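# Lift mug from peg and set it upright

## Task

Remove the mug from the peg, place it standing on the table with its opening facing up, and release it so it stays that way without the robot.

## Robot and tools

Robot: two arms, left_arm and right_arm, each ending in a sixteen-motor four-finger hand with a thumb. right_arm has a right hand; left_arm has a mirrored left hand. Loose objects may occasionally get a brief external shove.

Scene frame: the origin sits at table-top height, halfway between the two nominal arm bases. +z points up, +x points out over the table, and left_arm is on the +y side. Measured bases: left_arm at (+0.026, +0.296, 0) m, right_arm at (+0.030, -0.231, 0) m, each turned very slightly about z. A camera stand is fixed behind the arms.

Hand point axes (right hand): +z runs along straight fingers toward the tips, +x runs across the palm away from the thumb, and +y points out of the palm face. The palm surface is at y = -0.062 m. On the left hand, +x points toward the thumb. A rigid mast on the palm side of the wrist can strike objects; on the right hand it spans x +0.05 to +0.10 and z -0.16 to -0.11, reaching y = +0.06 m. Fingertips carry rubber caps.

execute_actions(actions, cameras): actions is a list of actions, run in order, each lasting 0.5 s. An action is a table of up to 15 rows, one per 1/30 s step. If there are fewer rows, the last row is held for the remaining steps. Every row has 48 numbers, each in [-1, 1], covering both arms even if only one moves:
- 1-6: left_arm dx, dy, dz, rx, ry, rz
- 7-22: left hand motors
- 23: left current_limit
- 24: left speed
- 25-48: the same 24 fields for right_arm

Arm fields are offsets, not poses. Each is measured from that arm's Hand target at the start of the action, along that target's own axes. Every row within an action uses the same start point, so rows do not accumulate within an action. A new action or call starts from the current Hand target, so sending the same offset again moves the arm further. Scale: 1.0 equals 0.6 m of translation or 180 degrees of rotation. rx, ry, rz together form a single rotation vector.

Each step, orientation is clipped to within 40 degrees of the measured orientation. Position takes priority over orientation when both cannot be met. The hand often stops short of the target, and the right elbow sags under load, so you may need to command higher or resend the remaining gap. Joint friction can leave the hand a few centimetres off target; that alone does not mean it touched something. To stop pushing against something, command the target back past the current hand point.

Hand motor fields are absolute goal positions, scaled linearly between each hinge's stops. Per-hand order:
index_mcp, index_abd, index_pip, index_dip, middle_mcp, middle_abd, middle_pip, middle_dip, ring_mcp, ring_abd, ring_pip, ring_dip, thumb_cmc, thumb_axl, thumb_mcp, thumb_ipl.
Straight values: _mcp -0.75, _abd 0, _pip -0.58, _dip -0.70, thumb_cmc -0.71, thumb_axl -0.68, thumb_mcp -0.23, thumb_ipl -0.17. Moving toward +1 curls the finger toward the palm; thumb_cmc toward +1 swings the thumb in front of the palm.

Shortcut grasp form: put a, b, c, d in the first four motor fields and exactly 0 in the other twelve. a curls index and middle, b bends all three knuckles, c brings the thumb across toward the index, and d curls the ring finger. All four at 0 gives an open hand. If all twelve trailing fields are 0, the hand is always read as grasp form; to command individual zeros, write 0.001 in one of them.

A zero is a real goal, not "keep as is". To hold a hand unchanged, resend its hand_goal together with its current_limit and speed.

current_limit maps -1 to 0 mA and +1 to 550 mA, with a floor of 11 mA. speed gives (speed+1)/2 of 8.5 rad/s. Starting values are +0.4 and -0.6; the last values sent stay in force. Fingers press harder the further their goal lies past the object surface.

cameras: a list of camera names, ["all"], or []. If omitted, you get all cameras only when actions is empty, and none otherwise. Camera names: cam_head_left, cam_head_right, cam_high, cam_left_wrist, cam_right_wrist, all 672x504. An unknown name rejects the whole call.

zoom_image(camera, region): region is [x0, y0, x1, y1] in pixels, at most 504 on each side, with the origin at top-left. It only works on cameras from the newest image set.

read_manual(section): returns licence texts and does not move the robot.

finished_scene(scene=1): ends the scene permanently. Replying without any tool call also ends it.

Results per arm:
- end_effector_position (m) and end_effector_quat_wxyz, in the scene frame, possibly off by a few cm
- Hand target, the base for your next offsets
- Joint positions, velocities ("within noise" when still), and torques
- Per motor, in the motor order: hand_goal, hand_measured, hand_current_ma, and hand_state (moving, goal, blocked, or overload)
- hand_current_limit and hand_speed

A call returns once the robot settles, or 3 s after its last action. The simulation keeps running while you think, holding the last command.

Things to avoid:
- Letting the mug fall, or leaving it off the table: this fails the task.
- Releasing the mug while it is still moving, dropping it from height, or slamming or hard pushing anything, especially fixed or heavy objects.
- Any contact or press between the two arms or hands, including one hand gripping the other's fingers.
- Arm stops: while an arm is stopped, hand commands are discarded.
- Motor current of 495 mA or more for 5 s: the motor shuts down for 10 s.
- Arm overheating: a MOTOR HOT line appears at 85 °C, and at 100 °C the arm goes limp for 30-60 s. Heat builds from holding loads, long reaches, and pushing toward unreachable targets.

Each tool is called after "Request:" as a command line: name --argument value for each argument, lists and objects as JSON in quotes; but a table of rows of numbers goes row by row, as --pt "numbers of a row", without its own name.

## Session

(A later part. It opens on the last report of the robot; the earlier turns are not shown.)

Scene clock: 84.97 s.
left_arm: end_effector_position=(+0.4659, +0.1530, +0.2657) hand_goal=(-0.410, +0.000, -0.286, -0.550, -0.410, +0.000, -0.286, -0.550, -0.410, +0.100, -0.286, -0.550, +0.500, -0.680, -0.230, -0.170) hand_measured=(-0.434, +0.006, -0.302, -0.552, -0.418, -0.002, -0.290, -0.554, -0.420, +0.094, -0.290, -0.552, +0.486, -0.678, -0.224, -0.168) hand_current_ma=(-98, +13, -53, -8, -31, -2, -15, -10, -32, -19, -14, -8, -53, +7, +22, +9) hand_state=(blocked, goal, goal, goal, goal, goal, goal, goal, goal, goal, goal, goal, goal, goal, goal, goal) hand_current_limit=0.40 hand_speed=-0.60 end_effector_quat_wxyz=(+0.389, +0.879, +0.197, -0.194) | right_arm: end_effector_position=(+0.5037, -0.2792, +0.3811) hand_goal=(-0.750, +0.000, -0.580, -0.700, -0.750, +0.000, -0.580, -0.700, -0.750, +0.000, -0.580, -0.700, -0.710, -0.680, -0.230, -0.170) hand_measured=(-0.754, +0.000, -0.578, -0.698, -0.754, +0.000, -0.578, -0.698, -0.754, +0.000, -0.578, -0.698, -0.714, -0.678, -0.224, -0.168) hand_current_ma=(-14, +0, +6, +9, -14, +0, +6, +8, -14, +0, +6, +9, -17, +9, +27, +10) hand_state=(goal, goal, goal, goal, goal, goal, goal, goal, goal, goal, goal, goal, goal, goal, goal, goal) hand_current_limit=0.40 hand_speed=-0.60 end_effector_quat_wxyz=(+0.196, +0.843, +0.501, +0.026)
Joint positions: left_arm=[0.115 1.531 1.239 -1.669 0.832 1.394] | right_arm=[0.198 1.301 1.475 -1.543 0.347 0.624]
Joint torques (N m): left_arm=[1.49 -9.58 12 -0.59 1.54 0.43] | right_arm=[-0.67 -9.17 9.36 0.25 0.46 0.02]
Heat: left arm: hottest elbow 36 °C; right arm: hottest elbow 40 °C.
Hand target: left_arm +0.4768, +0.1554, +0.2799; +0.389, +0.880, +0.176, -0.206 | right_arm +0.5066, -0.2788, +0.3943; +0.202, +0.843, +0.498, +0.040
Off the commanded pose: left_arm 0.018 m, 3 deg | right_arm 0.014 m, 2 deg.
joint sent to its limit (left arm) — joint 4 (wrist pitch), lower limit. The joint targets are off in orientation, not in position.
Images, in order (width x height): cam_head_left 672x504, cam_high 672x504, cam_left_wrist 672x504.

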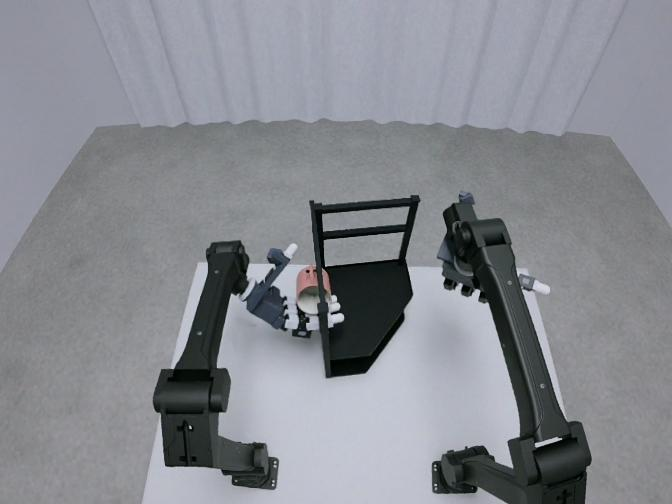

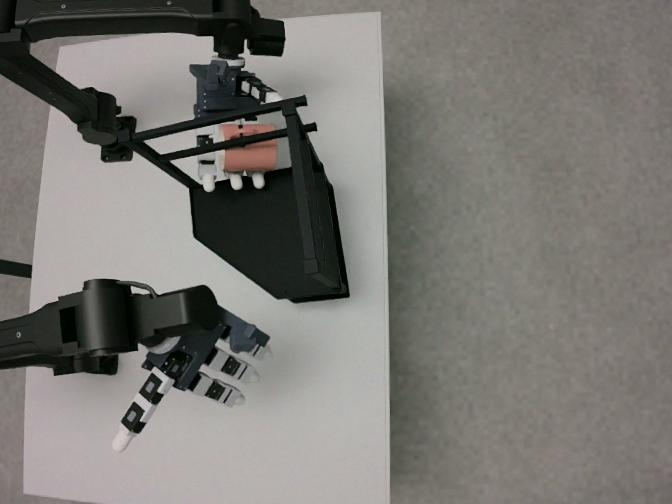

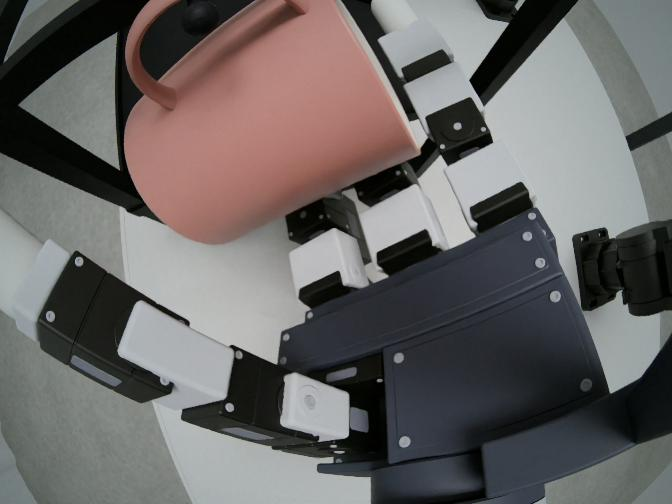

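Request:
execute_actions --actions '[[[-0.008,0.0102,-0.0102,0,0,0,-0.41,0,-0.285,-0.45,-0.41,0,-0.285,-0.45,-0.41,0.1,-0.285,-0.55,0.714,-0.68,-0.449,0.643,0.4,-0.6,0,0,0,0,0,0,0,0,0,0,0,0,0,0,0,0,0,0,0,0,0,0,0.4,-0.6]],[[0,0,0,0,0,0,-0.41,0,-0.285,-0.45,-0.41,0,-0.285,-0.45,-0.41,0.1,-0.285,-0.55,0.714,-0.68,-0.449,0.643,0.4,-0.6,0,0,0,0,0,0,0,0,0,0,0,0,0,0,0,0,0,0,0,0,0,0,0.4,-0.6]]]' --cameras '["cam_head_left","cam_high","cam_left_wrist"]'

Request:
zoom_image --camera "cam_high" --region '[170, 50, 320, 200]'

Request:
zoom_image --camera "cam_head_left" --region '[240, 230, 360, 350]'

Scene clock: 88.93 s.
left_arm: end_effector_position=(+0.4672, +0.1531, +0.2695) hand_goal=(-0.410, +0.000, -0.286, -0.450, -0.410, +0.000, -0.286, -0.450, -0.410, +0.100, -0.286, -0.550, +0.714, -0.680, -0.450, +0.642) hand_measured=(-0.434, +0.000, -0.302, -0.454, -0.424, -0.002, -0.290, -0.454, -0.420, +0.094, -0.290, -0.552, +0.702, -0.678, -0.444, +0.640) hand_current_ma=(-98, -2, -53, -9, -49, -2, -15, -11, -32, -19, -14, -8, -38, +7, +24, -4) hand_state=(blocked, goal, goal, goal, goal, goal, goal, goal, goal, goal, goal, goal, goal, goal, goal, goal) hand_current_limit=0.40 hand_speed=-0.60 end_effector_quat_wxyz=(+0.390, +0.880, +0.195, -0.190) | right_arm: end_effector_position=(+0.5037, -0.2792, +0.3811) hand_goal=(-0.750, +0.000, -0.580, -0.700, -0.750, +0.000, -0.580, -0.700, -0.750, +0.000, -0.580, -0.700, -0.710, -0.680, -0.230, -0.170) hand_measured=(-0.754, +0.000, -0.578, -0.698, -0.754, +0.000, -0.578, -0.698, -0.754, +0.000, -0.578, -0.698, -0.714, -0.678, -0.224, -0.168) hand_current_ma=(-14, +0, +6, +9, -14, +0, +6, +8, -14, +0, +6, +9, -17, +9, +27, +10) hand_state=(goal, goal, goal, goal, goal, goal, goal, goal, goal, goal, goal, goal, goal, goal, goal, goal) hand_current_limit=0.40 hand_speed=-0.60 end_effector_quat_wxyz=(+0.196, +0.843, +0.501, +0.026)
Joint positions: left_arm=[0.115 1.528 1.246 -1.669 0.833 1.394] | right_arm=[0.198 1.301 1.475 -1.543 0.347 0.624]
Joint torques (N m): left_arm=[1.9 -10.7 12.18 -0.7 1.69 0.19] | right_arm=[0.26 -8.7 9.46 0.42 0.51 0.04]
Heat: left arm: hottest elbow 35 °C; right arm: hottest elbow 40 °C.
Hand target: left_arm +0.4770, +0.1554, +0.2898; +0.389, +0.880, +0.176, -0.206 | right_arm +0.5066, -0.2788, +0.3943; +0.202, +0.843, +0.498, +0.040
Off the commanded pose: left_arm 0.023 m, 3 deg | right_arm 0.014 m, 2 deg.
joint sent to its limit (left arm) — joint 4 (wrist pitch), lower limit. The joint targets are off in orientation, not in position.
Images, in order (width x height): cam_head_left 672x504, cam_high 672x504, cam_left_wrist 672x504.

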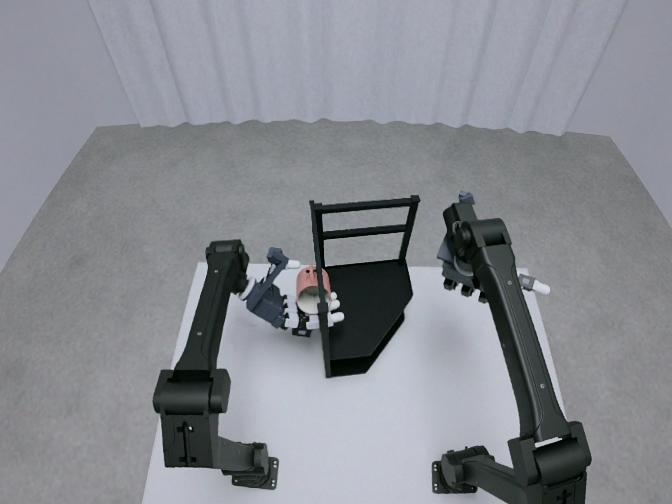

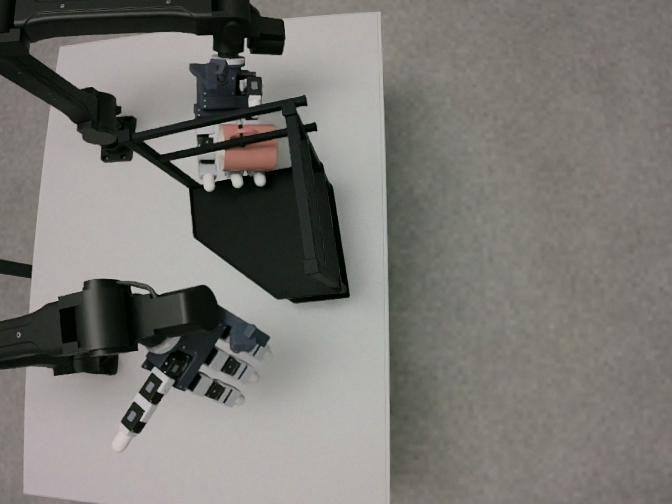

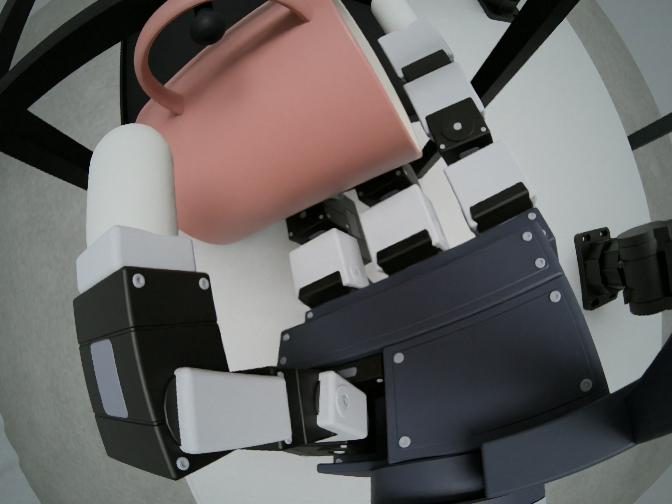

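Scaled by 3.360.

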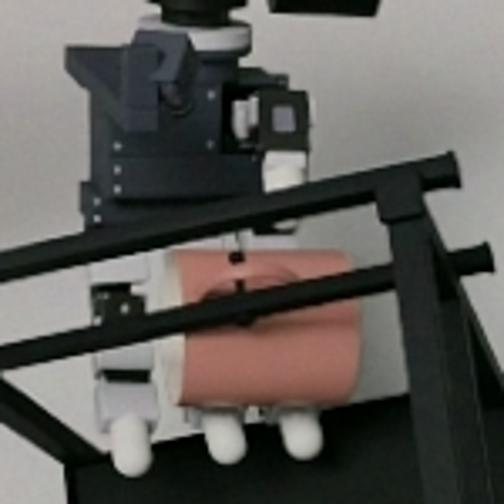

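Scaled by 4.200.

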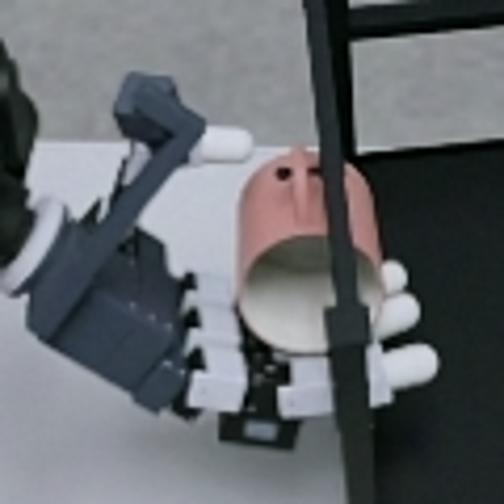

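Request:
execute_actions --actions '[[[0,0,0,0,0,0,-0.41,0,-0.285,-0.3,-0.41,0,-0.285,-0.3,-0.41,0.1,-0.285,-0.55,0.714,-0.68,-0.3,0.643,0.4,-0.7,0,0,0,0,0,0,0,0,0,0,0,0,0,0,0,0,0,0,0,0,0,0,0.4,-0.6]],[[0,0,0,0,0,0,-0.41,0,-0.285,-0.2,-0.41,0,-0.285,-0.2,-0.41,0.1,-0.285,-0.55,0.714,-0.68,-0.22,0.643,0.4,-0.7,0,0,0,0,0,0,0,0,0,0,0,0,0,0,0,0,0,0,0,0,0,0,0.4,-0.6]]]' --cameras '["cam_left_wrist"]'

Scene clock: 90.53 s.
left_arm: end_effector_position=(+0.4672, +0.1531, +0.2695) hand_goal=(-0.410, +0.000, -0.286, -0.200, -0.410, +0.000, -0.286, -0.200, -0.410, +0.100, -0.286, -0.550, +0.714, -0.680, -0.220, +0.642) hand_measured=(-0.434, +0.000, -0.302, -0.202, -0.426, -0.002, -0.292, -0.208, -0.420, +0.094, -0.290, -0.552, +0.702, -0.678, -0.220, +0.640) hand_current_ma=(-98, -2, -52, -9, -57, -2, -16, -23, -32, -19, -14, -8, -38, +5, +3, -4) hand_state=(blocked, goal, goal, goal, goal, goal, goal, goal, goal, goal, goal, goal, goal, goal, goal, goal) hand_current_limit=0.40 hand_speed=-0.70 end_effector_quat_wxyz=(+0.390, +0.880, +0.195, -0.190) | right_arm: end_effector_position=(+0.5037, -0.2792, +0.3811) hand_goal=(-0.750, +0.000, -0.580, -0.700, -0.750, +0.000, -0.580, -0.700, -0.750, +0.000, -0.580, -0.700, -0.710, -0.680, -0.230, -0.170) hand_measured=(-0.754, +0.000, -0.578, -0.698, -0.754, +0.000, -0.578, -0.698, -0.754, +0.000, -0.578, -0.698, -0.714, -0.678, -0.224, -0.168) hand_current_ma=(-14, +0, +6, +9, -14, +0, +6, +8, -14, +0, +6, +9, -17, +9, +27, +10) hand_state=(goal, goal, goal, goal, goal, goal, goal, goal, goal, goal, goal, goal, goal, goal, goal, goal) hand_current_limit=0.40 hand_speed=-0.60 end_effector_quat_wxyz=(+0.196, +0.843, +0.501, +0.026)
Joint positions: left_arm=[0.115 1.528 1.246 -1.669 0.833 1.394] | right_arm=[0.198 1.301 1.475 -1.543 0.347 0.624]
Joint torques (N m): left_arm=[1.96 -10.4 12.1 -0.59 1.7 0.19] | right_arm=[-0.62 -9.47 9.32 0.34 0.45 0.08]
Heat: left arm: hottest elbow 36 °C; right arm: hottest elbow 40 °C.
Hand target: left_arm +0.4770, +0.1554, +0.2898; +0.389, +0.880, +0.176, -0.206 | right_arm +0.5066, -0.2788, +0.3943; +0.202, +0.843, +0.498, +0.040
Off the commanded pose: left_arm 0.023 m, 3 deg | right_arm 0.014 m, 2 deg.
joint sent to its limit (left arm) — joint 4 (wrist pitch), lower limit. The joint targets are off in orientation, not in position.
Images, in order (width x height): cam_left_wrist 672x504.

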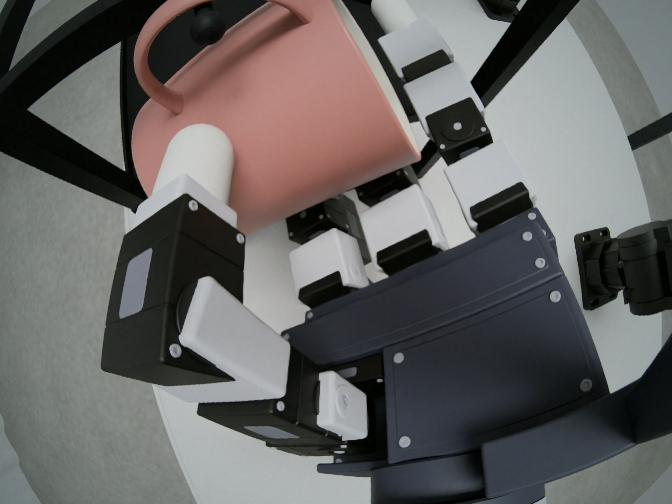

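Request:
execute_actions --actions '[[[0,0,0,0,0,0,-0.41,0,-0.285,-0.12,-0.41,0,-0.285,-0.14,-0.41,0.1,-0.285,-0.55,0.714,-0.68,-0.13,0.643,0.4,-0.75,0,0,0,0,0,0,0,0,0,0,0,0,0,0,0,0,0,0,0,0,0,0,0.4,-0.6]],[[0,0,0,0,0,0,-0.41,0,-0.285,-0.06,-0.41,0,-0.285,-0.1,-0.41,0.1,-0.285,-0.55,0.714,-0.68,-0.06,0.643,0.4,-0.75,0,0,0,0,0,0,0,0,0,0,0,0,0,0,0,0,0,0,0,0,0,0,0.4,-0.6]]]' --cameras '["cam_left_wrist","cam_head_left"]'

Scene clock: 92.80 s.
left_arm: end_effector_position=(+0.4681, +0.1530, +0.2713) hand_goal=(-0.410, +0.000, -0.286, -0.060, -0.410, +0.000, -0.286, -0.100, -0.410, +0.100, -0.286, -0.550, +0.714, -0.680, -0.060, +0.642) hand_measured=(-0.450, -0.002, -0.316, -0.096, -0.448, +0.000, -0.304, -0.118, -0.420, +0.094, -0.290, -0.552, +0.704, -0.680, -0.194, +0.638) hand_current_ma=(-169, -4, -116, -140, -156, -1, -67, -61, -32, -19, -14, -8, -34, +1, -385, -12) hand_state=(blocked, goal, blocked, blocked, blocked, goal, goal, goal, goal, goal, goal, goal, goal, goal, blocked, goal) hand_current_limit=0.40 hand_speed=-0.75 end_effector_quat_wxyz=(+0.392, +0.879, +0.196, -0.188) | right_arm: end_effector_position=(+0.5037, -0.2792, +0.3811) hand_goal=(-0.750, +0.000, -0.580, -0.700, -0.750, +0.000, -0.580, -0.700, -0.750, +0.000, -0.580, -0.700, -0.710, -0.680, -0.230, -0.170) hand_measured=(-0.754, +0.000, -0.578, -0.698, -0.754, +0.000, -0.578, -0.698, -0.754, +0.000, -0.578, -0.698, -0.714, -0.678, -0.224, -0.168) hand_current_ma=(-14, +0, +6, +9, -14, +0, +6, +8, -14, +0, +6, +9, -17, +9, +27, +10) hand_state=(goal, goal, goal, goal, goal, goal, goal, goal, goal, goal, goal, goal, goal, goal, goal, goal) hand_current_limit=0.40 hand_speed=-0.60 end_effector_quat_wxyz=(+0.196, +0.843, +0.501, +0.026)
Joint positions: left_arm=[0.115 1.527 1.248 -1.669 0.839 1.394] | right_arm=[0.198 1.301 1.475 -1.543 0.347 0.624]
Joint torques (N m): left_arm=[1.9 -10.7 12.14 -0.58 1.47 0.22] | right_arm=[-0.32 -9.05 9.39 0.31 0.53 0.01]
Heat: left arm: hottest elbow 36 °C; right arm: hottest elbow 40 °C.
Hand target: left_arm +0.4771, +0.1555, +0.2898; +0.389, +0.880, +0.176, -0.206 | right_arm +0.5066, -0.2788, +0.3943; +0.202, +0.843, +0.498, +0.040
Off the commanded pose: left_arm 0.021 m, 3 deg | right_arm 0.014 m, 2 deg.
joint sent to its limit (left arm) — joint 4 (wrist pitch), lower limit. The joint targets are off in orientation, not in position.
Images, in order (width x height): cam_head_left 672x504, cam_left_wrist 672x504.

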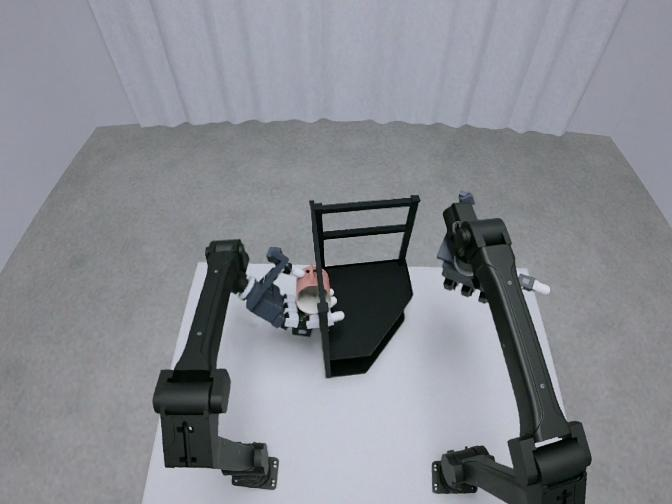

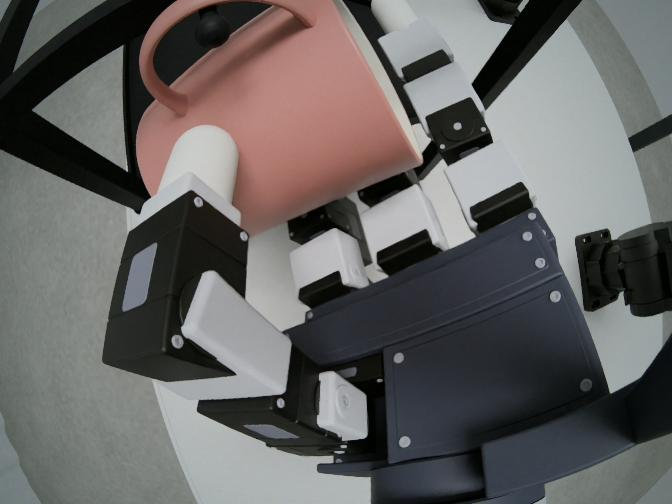

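Request:
execute_actions --actions '[[[0,0,0,0,0,0,-0.37,0,-0.25,0,-0.37,0,-0.25,-0.04,-0.41,0.1,-0.285,-0.55,0.714,-0.68,-0.06,0.7,0.4,-0.75,0,0,0,0,0,0,0,0,0,0,0,0,0,0,0,0,0,0,0,0,0,0,0.4,-0.6]],[[-0.0083,0.0102,-0.0102,0,0,0,-0.37,0,-0.25,0,-0.37,0,-0.25,-0.04,-0.41,0.1,-0.285,-0.55,0.714,-0.68,-0.06,0.7,0.4,-0.75,0,0,0,0,0,0,0,0,0,0,0,0,0,0,0,0,0,0,0,0,0,0,0.4,-0.6]]]' --cameras '["cam_left_wrist","cam_head_left","cam_high"]'

Request:
zoom_image --camera "cam_high" --region '[170, 50, 320, 200]'

Request:
zoom_image --camera "cam_head_left" --region '[240, 230, 360, 350]'

Scene clock: 94.50 s.
left_arm: end_effector_position=(+0.4685, +0.1536, +0.2727) hand_goal=(-0.370, +0.000, -0.250, +0.000, -0.370, +0.000, -0.250, -0.040, -0.410, +0.100, -0.286, -0.550, +0.714, -0.680, -0.060, +0.700) hand_measured=(-0.454, -0.006, -0.316, -0.052, -0.450, -0.004, -0.304, -0.078, -0.420, +0.094, -0.290, -0.552, +0.706, -0.680, -0.202, +0.666) hand_current_ma=(-379, -15, -276, -210, -359, -9, -221, -145, -32, -19, -14, -8, -24, -1, -385, -182) hand_state=(blocked, goal, blocked, blocked, blocked, goal, blocked, blocked, goal, goal, goal, goal, goal, goal, blocked, blocked) hand_current_limit=0.40 hand_speed=-0.75 end_effector_quat_wxyz=(+0.391, +0.877, +0.203, -0.190) | right_arm: end_effector_position=(+0.5037, -0.2792, +0.3811) hand_goal=(-0.750, +0.000, -0.580, -0.700, -0.750, +0.000, -0.580, -0.700, -0.750, +0.000, -0.580, -0.700, -0.710, -0.680, -0.230, -0.170) hand_measured=(-0.754, +0.000, -0.578, -0.698, -0.754, +0.000, -0.578, -0.698, -0.754, +0.000, -0.578, -0.698, -0.714, -0.678, -0.224, -0.168) hand_current_ma=(-14, +0, +6, +9, -14, +0, +6, +8, -14, +0, +6, +9, -17, +9, +27, +10) hand_state=(goal, goal, goal, goal, goal, goal, goal, goal, goal, goal, goal, goal, goal, goal, goal, goal) hand_current_limit=0.40 hand_speed=-0.60 end_effector_quat_wxyz=(+0.196, +0.843, +0.501, +0.026)
Joint positions: left_arm=[0.115 1.521 1.248 -1.669 0.839 1.374] | right_arm=[0.198 1.301 1.475 -1.543 0.347 0.624]
Joint torques (N m): left_arm=[1.96 -11.34 12.59 -0.62 1.66 0.25] | right_arm=[-0.44 -9.05 9.35 0.36 0.5 -0.01]
Heat: left arm: hottest elbow 36 °C; right arm: hottest elbow 40 °C.
Hand target: left_arm +0.4771, +0.1555, +0.2998; +0.389, +0.880, +0.176, -0.206 | right_arm +0.5066, -0.2788, +0.3943; +0.202, +0.843, +0.498, +0.040
Off the commanded pose: left_arm 0.029 m, 4 deg | right_arm 0.014 m, 2 deg.
joint sent to its limit (left arm) — joint 4 (wrist pitch), lower limit. The joint targets are off in orientation, not in position.
Images, in order (width x height): cam_head_left 672x504, cam_high 672x504, cam_left_wrist 672x504.

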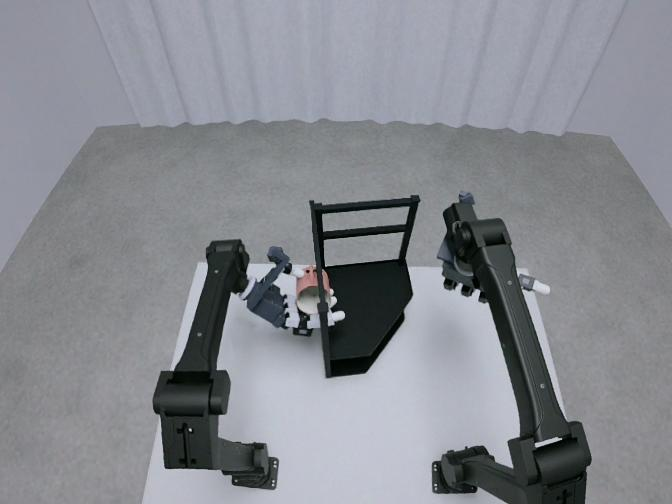

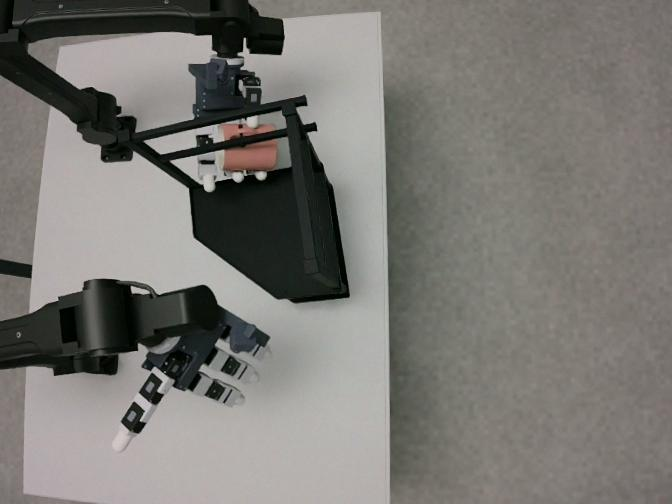

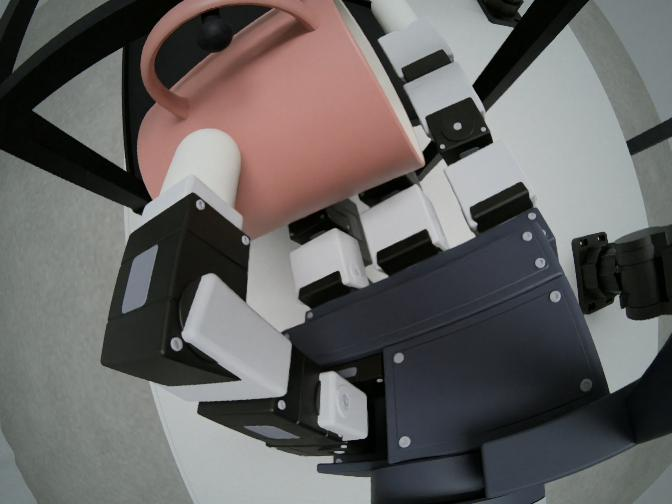

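Scaled by 3.360.

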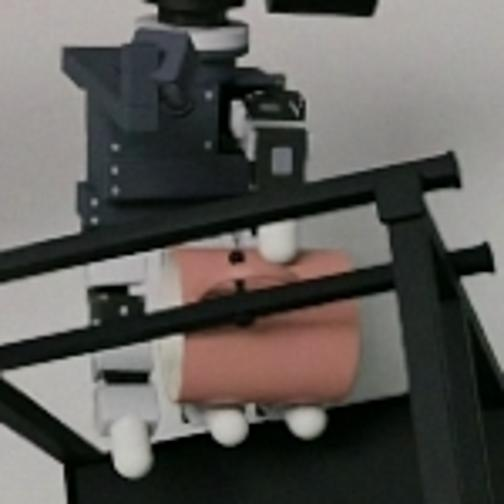

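Scaled by 4.200.

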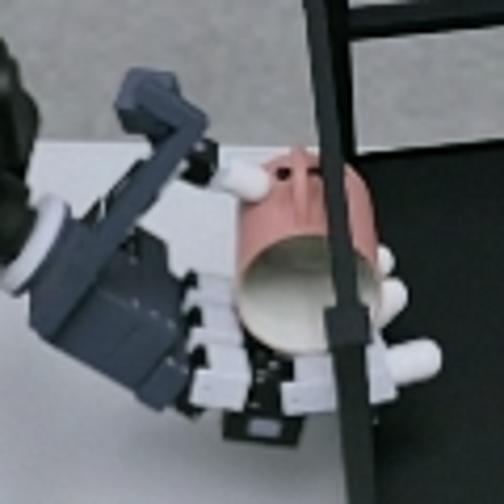

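Request:
execute_actions --actions '[[[-0.0125,0.0153,-0.0153,0,0,0,-0.37,0,-0.25,0,-0.37,0,-0.25,-0.04,-0.41,0.1,-0.285,-0.55,0.714,-0.68,-0.06,0.7,0.4,-0.75,0,0,0,0,0,0,0,0,0,0,0,0,0,0,0,0,0,0,0,0,0,0,0.4,-0.6]]]' --cameras '["cam_left_wrist","cam_head_left","cam_high"]'

Request:
zoom_image --camera "cam_high" --region '[170, 50, 320, 200]'

Request:
zoom_image --camera "cam_head_left" --region '[240, 230, 360, 350]'

Scene clock: 95.70 s.
left_arm: end_effector_position=(+0.4675, +0.1547, +0.2786) hand_goal=(-0.370, +0.000, -0.250, +0.000, -0.370, +0.000, -0.250, -0.040, -0.410, +0.100, -0.286, -0.550, +0.714, -0.680, -0.060, +0.700) hand_measured=(-0.464, -0.008, -0.316, -0.050, -0.452, -0.006, -0.304, -0.078, -0.420, +0.094, -0.290, -0.552, +0.700, -0.686, -0.202, +0.684) hand_current_ma=(-385, -24, -276, -205, -373, -18, -221, -145, -32, -18, -14, -8, -53, -23, -385, -76) hand_state=(blocked, goal, blocked, blocked, blocked, goal, blocked, blocked, goal, goal, goal, goal, goal, goal, blocked, goal) hand_current_limit=0.40 hand_speed=-0.75 end_effector_quat_wxyz=(+0.387, +0.876, +0.216, -0.188) | right_arm: end_effector_position=(+0.5037, -0.2792, +0.3811) hand_goal=(-0.750, +0.000, -0.580, -0.700, -0.750, +0.000, -0.580, -0.700, -0.750, +0.000, -0.580, -0.700, -0.710, -0.680, -0.230, -0.170) hand_measured=(-0.754, +0.000, -0.578, -0.698, -0.754, +0.000, -0.578, -0.698, -0.754, +0.000, -0.578, -0.698, -0.714, -0.678, -0.224, -0.168) hand_current_ma=(-14, +0, +6, +9, -14, +0, +6, +8, -14, +0, +6, +9, -17, +9, +27, +10) hand_state=(goal, goal, goal, goal, goal, goal, goal, goal, goal, goal, goal, goal, goal, goal, goal, goal) hand_current_limit=0.40 hand_speed=-0.60 end_effector_quat_wxyz=(+0.196, +0.843, +0.501, +0.026)
Joint positions: left_arm=[0.115 1.5 1.248 -1.669 0.836 1.336] | right_arm=[0.198 1.301 1.475 -1.543 0.347 0.624]
Joint torques (N m): left_arm=[1.85 -11.93 13.42 -0.62 2.09 0.35] | right_arm=[-0.21 -8.82 9.24 0.21 0.5 0.02]
Heat: left arm: hottest elbow 36 °C; right arm: hottest elbow 40 °C.
Hand target: left_arm +0.4771, +0.1555, +0.3148; +0.389, +0.880, +0.176, -0.206 | right_arm +0.5066, -0.2788, +0.3943; +0.202, +0.843, +0.498, +0.040
Off the commanded pose: left_arm 0.037 m, 5 deg | right_arm 0.014 m, 2 deg.
joint sent to its limit (left arm) — joint 4 (wrist pitch), lower limit. The joint targets are off in orientation, not in position.
Images, in order (width x height): cam_head_left 672x504, cam_high 672x504, cam_left_wrist 672x504.

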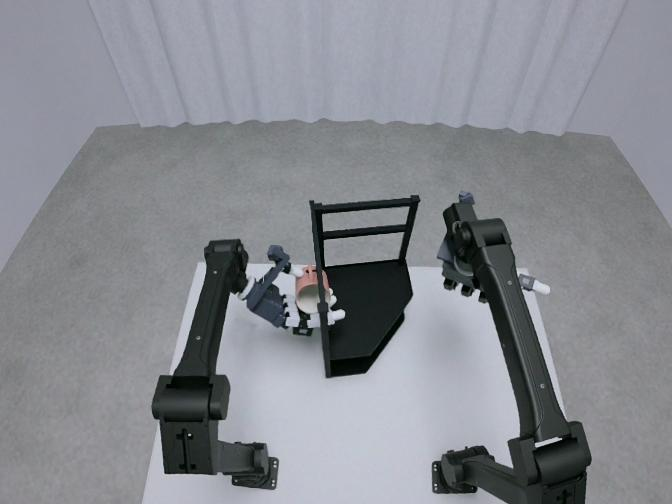

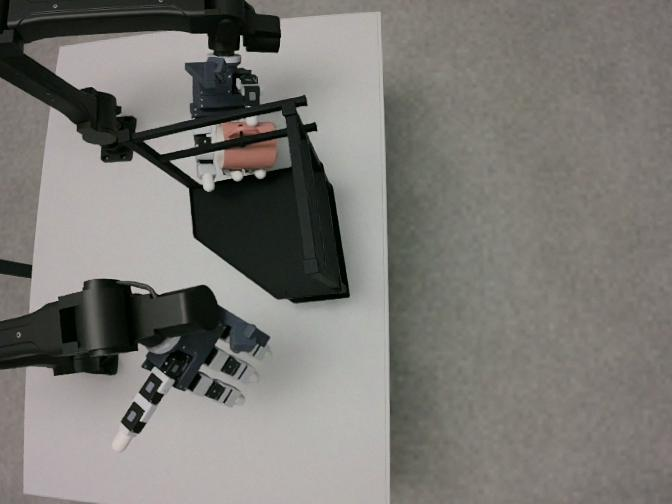

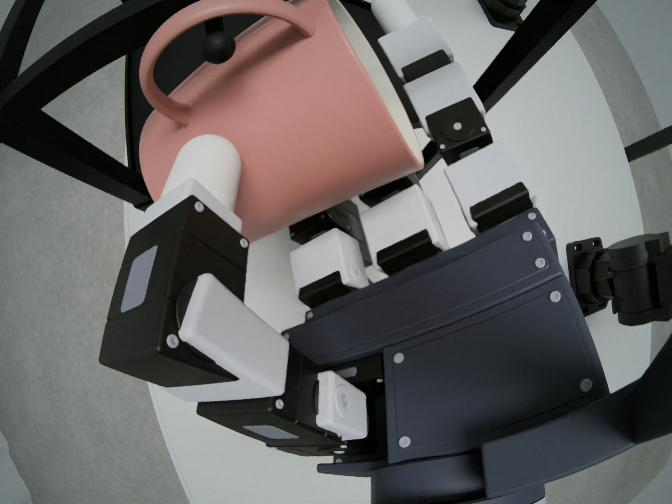

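Scaled by 3.360.

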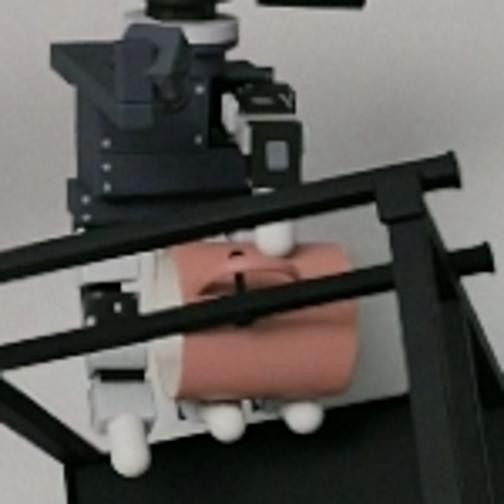

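Scaled by 4.200.

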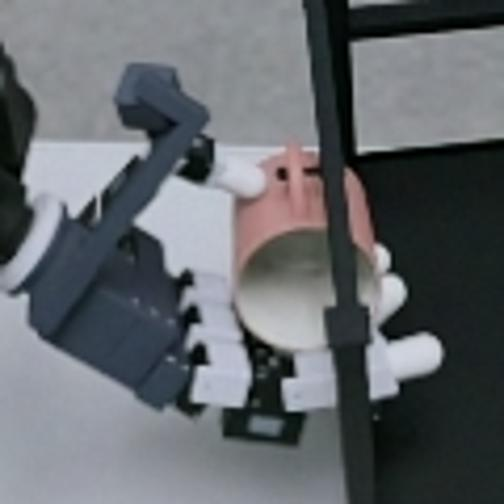

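Request:
execute_actions --actions '[[[-0.0005,-0.0237,-0.0233,0,0,0,-0.37,0,-0.25,0,-0.37,0,-0.25,-0.04,-0.41,0.1,-0.285,-0.55,0.714,-0.68,-0.06,0.7,0.4,-0.75,0,0,0,0,0,0,0,0,0,0,0,0,0,0,0,0,0,0,0,0,0,0,0.4,-0.6]]]' --cameras '["cam_left_wrist","cam_head_left","cam_high"]'

Request:
zoom_image --camera "cam_high" --region '[170, 50, 320, 200]'

Request:
zoom_image --camera "cam_head_left" --region '[240, 230, 360, 350]'

Scene clock: 97.43 s.
left_arm: end_effector_position=(+0.4691, +0.1724, +0.2871) hand_goal=(-0.370, +0.000, -0.250, +0.000, -0.370, +0.000, -0.250, -0.040, -0.410, +0.100, -0.286, -0.550, +0.714, -0.680, -0.060, +0.700) hand_measured=(-0.464, -0.008, -0.316, -0.050, -0.452, -0.006, -0.304, -0.078, -0.420, +0.094, -0.290, -0.552, +0.700, -0.686, -0.202, +0.684) hand_current_ma=(-385, -24, -276, -205, -373, -18, -221, -145, -32, -18, -14, -8, -53, -23, -385, -76) hand_state=(blocked, goal, blocked, blocked, blocked, goal, blocked, blocked, goal, goal, goal, goal, goal, goal, blocked, goal) hand_current_limit=0.40 hand_speed=-0.75 end_effector_quat_wxyz=(+0.392, +0.876, +0.226, -0.169) | right_arm: end_effector_position=(+0.5037, -0.2792, +0.3811) hand_goal=(-0.750, +0.000, -0.580, -0.700, -0.750, +0.000, -0.580, -0.700, -0.750, +0.000, -0.580, -0.700, -0.710, -0.680, -0.230, -0.170) hand_measured=(-0.754, +0.000, -0.578, -0.698, -0.754, +0.000, -0.578, -0.698, -0.754, +0.000, -0.578, -0.698, -0.714, -0.678, -0.224, -0.168) hand_current_ma=(-14, +0, +6, +9, -14, +0, +6, +8, -14, +0, +6, +9, -17, +9, +27, +10) hand_state=(goal, goal, goal, goal, goal, goal, goal, goal, goal, goal, goal, goal, goal, goal, goal, goal) hand_current_limit=0.40 hand_speed=-0.60 end_effector_quat_wxyz=(+0.196, +0.843, +0.501, +0.026)
Joint positions: left_arm=[0.156 1.479 1.248 -1.669 0.834 1.345] | right_arm=[0.198 1.301 1.475 -1.543 0.347 0.624]
Joint torques (N m): left_arm=[2.14 -11.22 12.03 -0.64 1.81 0.56] | right_arm=[-0.15 -8.94 9.14 0.44 0.47 0.01]
Heat: left arm: hottest elbow 37 °C; right arm: hottest elbow 40 °C.
Hand target: left_arm +0.4732, +0.1750, +0.3149; +0.389, +0.880, +0.176, -0.206 | right_arm +0.5066, -0.2788, +0.3943; +0.202, +0.843, +0.498, +0.040
Off the commanded pose: left_arm 0.028 m, 7 deg | right_arm 0.014 m, 2 deg.
joint sent to its limit (left arm) — joint 4 (wrist pitch), lower limit. The joint targets are off in orientation, not in position.
Images, in order (width x height): cam_head_left 672x504, cam_high 672x504, cam_left_wrist 672x504.

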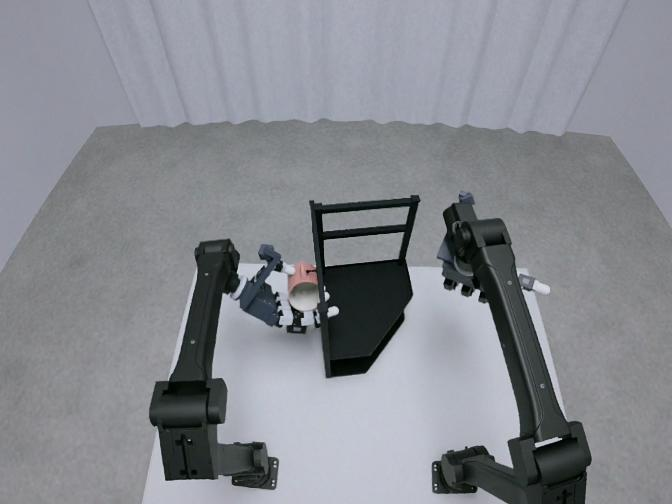

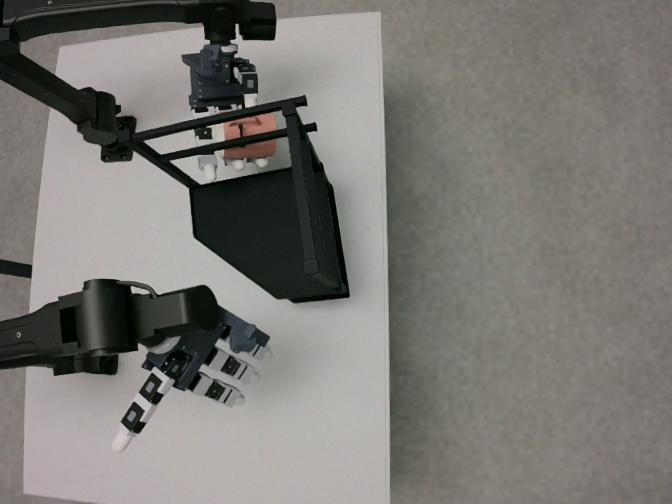

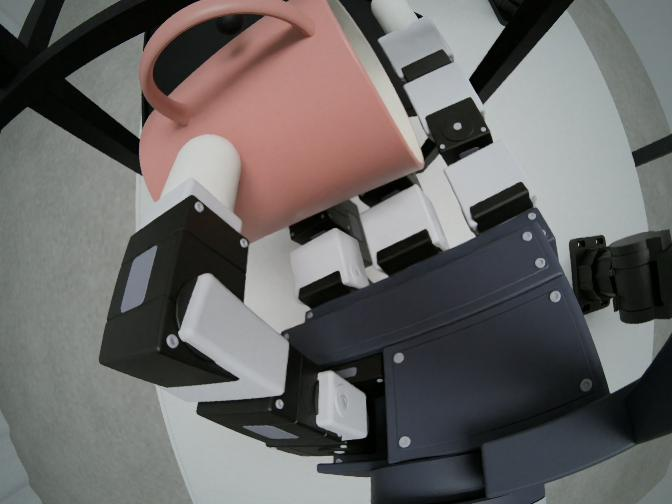

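Scaled by 3.360.

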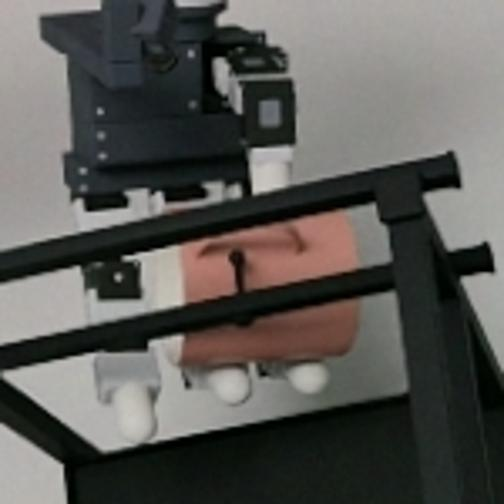

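Scaled by 4.200.

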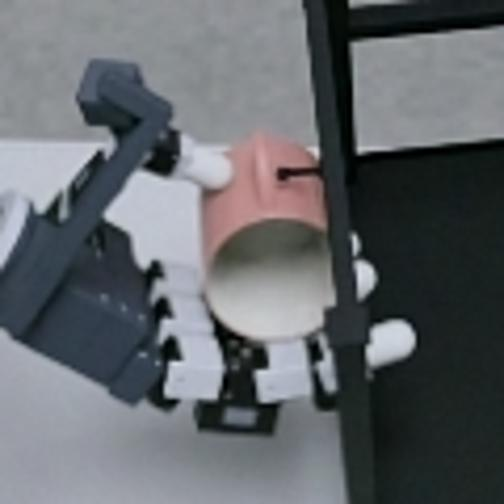

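Request:
execute_actions --actions '[[[-0.0007,-0.03,-0.029,0,0,0,-0.37,0,-0.25,0,-0.37,0,-0.25,-0.04,-0.41,0.1,-0.285,-0.55,0.714,-0.68,-0.06,0.7,0.4,-0.75,0,0,0,0,0,0,0,0,0,0,0,0,0,0,0,0,0,0,0,0,0,0,0.4,-0.6],[-0.0013,-0.0593,-0.0583,0,0,0,-0.37,0,-0.25,0,-0.37,0,-0.25,-0.04,-0.41,0.1,-0.285,-0.55,0.714,-0.68,-0.06,0.7,0.4,-0.75,0,0,0,0,0,0,0,0,0,0,0,0,0,0,0,0,0,0,0,0,0,0,0.4,-0.6]],[[-0.0007,-0.03,-0.029,0,0,0,-0.37,0,-0.25,0,-0.37,0,-0.25,-0.04,-0.41,0.1,-0.285,-0.55,0.714,-0.68,-0.06,0.7,0.4,-0.75,0,0,0,0,0,0,0,0,0,0,0,0,0,0,0,0,0,0,0,0,0,0,0.4,-0.6],[-0.0013,-0.0593,-0.0583,0,0,0,-0.37,0,-0.25,0,-0.37,0,-0.25,-0.04,-0.41,0.1,-0.285,-0.55,0.714,-0.68,-0.06,0.7,0.4,-0.75,0,0,0,0,0,0,0,0,0,0,0,0,0,0,0,0,0,0,0,0,0,0,0.4,-0.6]]]' --cameras '["cam_left_wrist","cam_head_left","cam_high"]'

Request:
zoom_image --camera "cam_head_left" --region '[200, 230, 340, 370]'

Scene clock: 102.83 s.
left_arm: end_effector_position=(+0.4583, +0.2756, +0.2981) hand_goal=(-0.370, +0.000, -0.250, +0.000, -0.370, +0.000, -0.250, -0.040, -0.410, +0.100, -0.286, -0.550, +0.714, -0.680, -0.060, +0.700) hand_measured=(-0.464, -0.008, -0.316, -0.050, -0.452, -0.006, -0.304, -0.078, -0.420, +0.094, -0.290, -0.552, +0.700, -0.686, -0.202, +0.686) hand_current_ma=(-385, -24, -276, -204, -373, -18, -221, -145, -32, -17, -14, -8, -53, -23, -385, -72) hand_state=(blocked, goal, blocked, blocked, blocked, goal, blocked, blocked, goal, goal, goal, goal, goal, goal, blocked, goal) hand_current_limit=0.40 hand_speed=-0.75 end_effector_quat_wxyz=(+0.391, +0.881, +0.255, -0.074) | right_arm: end_effector_position=(+0.5037, -0.2792, +0.3811) hand_goal=(-0.750, +0.000, -0.580, -0.700, -0.750, +0.000, -0.580, -0.700, -0.750, +0.000, -0.580, -0.700, -0.710, -0.680, -0.230, -0.170) hand_measured=(-0.754, +0.000, -0.578, -0.698, -0.754, +0.000, -0.578, -0.698, -0.754, +0.000, -0.578, -0.698, -0.714, -0.678, -0.224, -0.168) hand_current_ma=(-14, +0, +6, +9, -14, +0, +6, +8, -14, +0, +6, +9, -17, +9, +27, +10) hand_state=(goal, goal, goal, goal, goal, goal, goal, goal, goal, goal, goal, goal, goal, goal, goal, goal) hand_current_limit=0.40 hand_speed=-0.60 end_effector_quat_wxyz=(+0.196, +0.843, +0.501, +0.026)
Joint positions: left_arm=[0.409 1.422 1.223 -1.669 0.774 1.515] | right_arm=[0.198 1.301 1.475 -1.543 0.347 0.624]
Joint torques (N m): left_arm=[1.03 -10.52 9.66 -0.57 1.77 0.47] | right_arm=[-0.44 -9.17 9.28 0.38 0.56 0]
Heat: left arm: hottest elbow 37 °C; right arm: hottest elbow 40 °C.
Hand target: left_arm +0.4542, +0.2730, +0.3148; +0.389, +0.880, +0.176, -0.206 | right_arm +0.5066, -0.2788, +0.3943; +0.202, +0.843, +0.498, +0.040
Off the commanded pose: left_arm 0.017 m, 18 deg | right_arm 0.014 m, 2 deg.
joint sent to its limit (left arm) — joint 4 (wrist pitch), lower limit. The joint targets are off in orientation, not in position.
Images, in order (width x height): cam_head_left 672x504, cam_high 672x504, cam_left_wrist 672x504.

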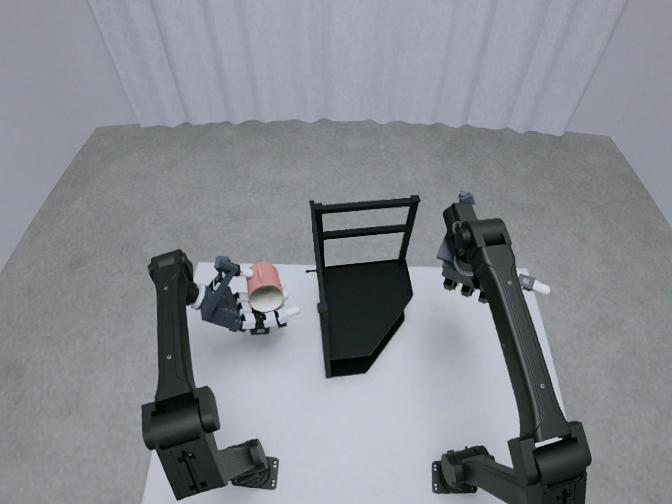

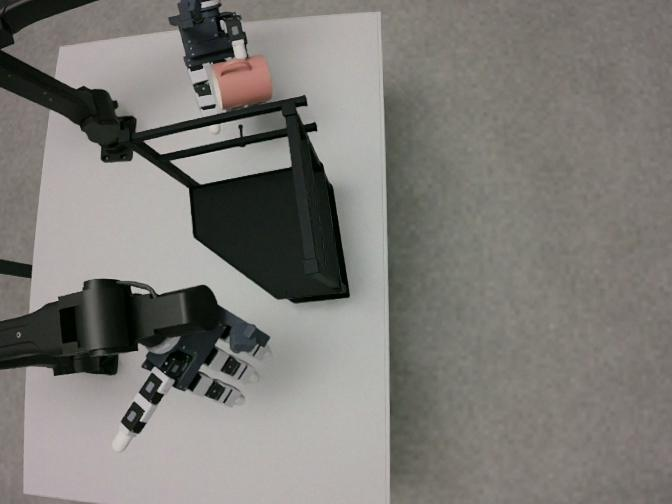

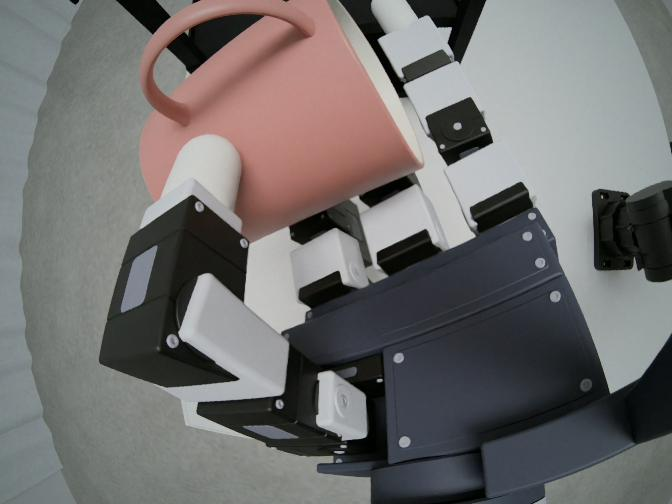

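Scaled by 3.600.

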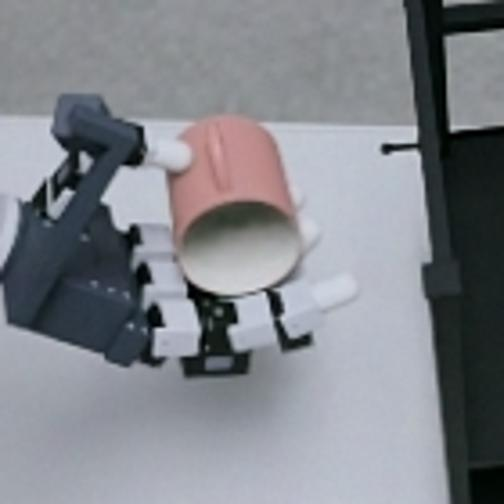

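Request:
execute_actions --actions '[[[0.0158,-0.0331,-0.0461,0,0,0,-0.37,0,-0.25,0,-0.37,0,-0.25,-0.04,-0.41,0.1,-0.285,-0.55,0.714,-0.68,-0.06,0.7,0.4,-0.75,0,0,0,0,0,0,0,0,0,0,0,0,0,0,0,0,0,0,0,0,0,0,0.4,-0.6]],[[0.0158,-0.0331,-0.0461,0,0,0,-0.37,0,-0.25,0,-0.37,0,-0.25,-0.04,-0.41,0.1,-0.285,-0.55,0.714,-0.68,-0.06,0.7,0.4,-0.75,0,0,0,0,0,0,0,0,0,0,0,0,0,0,0,0,0,0,0,0,0,0,0.4,-0.6]]]' --cameras '["cam_high","cam_head_left"]'

Scene clock: 105.80 s.
left_arm: end_effector_position=(+0.4545, +0.3377, +0.2903) hand_goal=(-0.370, +0.000, -0.250, +0.000, -0.370, +0.000, -0.250, -0.040, -0.410, +0.100, -0.286, -0.550, +0.714, -0.680, -0.060, +0.700) hand_measured=(-0.464, -0.008, -0.316, -0.050, -0.452, -0.006, -0.304, -0.078, -0.420, +0.094, -0.290, -0.552, +0.700, -0.686, -0.202, +0.686) hand_current_ma=(-385, -24, -276, -204, -373, -18, -221, -145, -32, -14, -14, -8, -53, -23, -385, -71) hand_state=(blocked, goal, blocked, blocked, blocked, goal, blocked, blocked, goal, goal, goal, goal, goal, goal, blocked, goal) hand_current_limit=0.40 hand_speed=-0.75 end_effector_quat_wxyz=(+0.378, +0.884, +0.274, -0.037) | right_arm: end_effector_position=(+0.5037, -0.2792, +0.3811) hand_goal=(-0.750, +0.000, -0.580, -0.700, -0.750, +0.000, -0.580, -0.700, -0.750, +0.000, -0.580, -0.700, -0.710, -0.680, -0.230, -0.170) hand_measured=(-0.754, +0.000, -0.578, -0.698, -0.754, +0.000, -0.578, -0.698, -0.754, +0.000, -0.578, -0.698, -0.714, -0.678, -0.224, -0.168) hand_current_ma=(-14, +0, +6, +9, -14, +0, +6, +8, -14, +0, +6, +9, -17, +9, +27, +10) hand_state=(goal, goal, goal, goal, goal, goal, goal, goal, goal, goal, goal, goal, goal, goal, goal, goal) hand_current_limit=0.40 hand_speed=-0.60 end_effector_quat_wxyz=(+0.196, +0.843, +0.501, +0.026)
Joint positions: left_arm=[0.552 1.449 1.24 -1.669 0.728 1.617] | right_arm=[0.198 1.301 1.475 -1.543 0.347 0.624]
Joint torques (N m): left_arm=[0.91 -9.58 13.75 -0.44 1.73 0.45] | right_arm=[-1.2 -8.59 9.42 0.21 0.47 0]
Heat: left arm: hottest elbow 37 °C; right arm: hottest elbow 41 °C.
Hand target: left_arm +0.4643, +0.3431, +0.3149; +0.389, +0.880, +0.176, -0.206 | right_arm +0.5066, -0.2788, +0.3943; +0.202, +0.843, +0.498, +0.040
Off the commanded pose: left_arm 0.027 m, 22 deg | right_arm 0.014 m, 2 deg.
joint sent to its limit (left arm) — joint 4 (wrist pitch), lower limit. The joint targets are off in orientation, not in position.
Images, in order (width x height): cam_head_left 672x504, cam_high 672x504.

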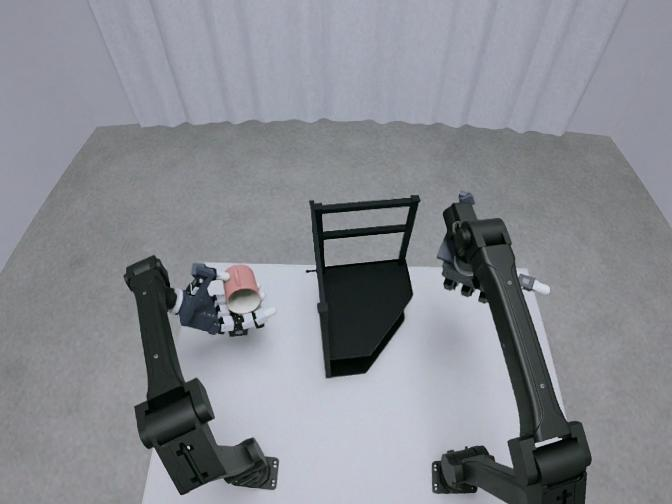

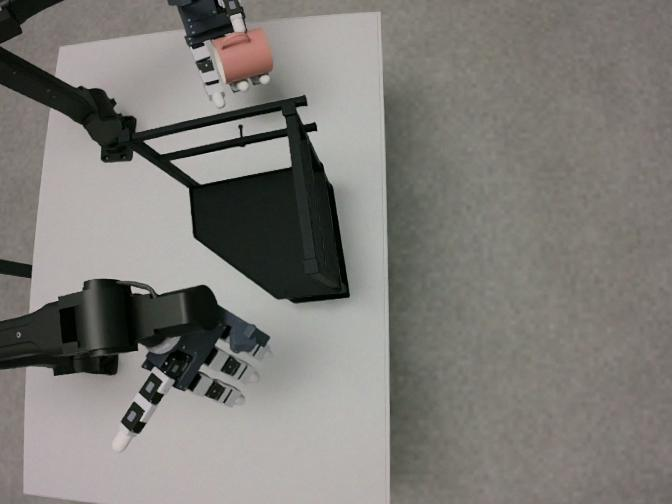

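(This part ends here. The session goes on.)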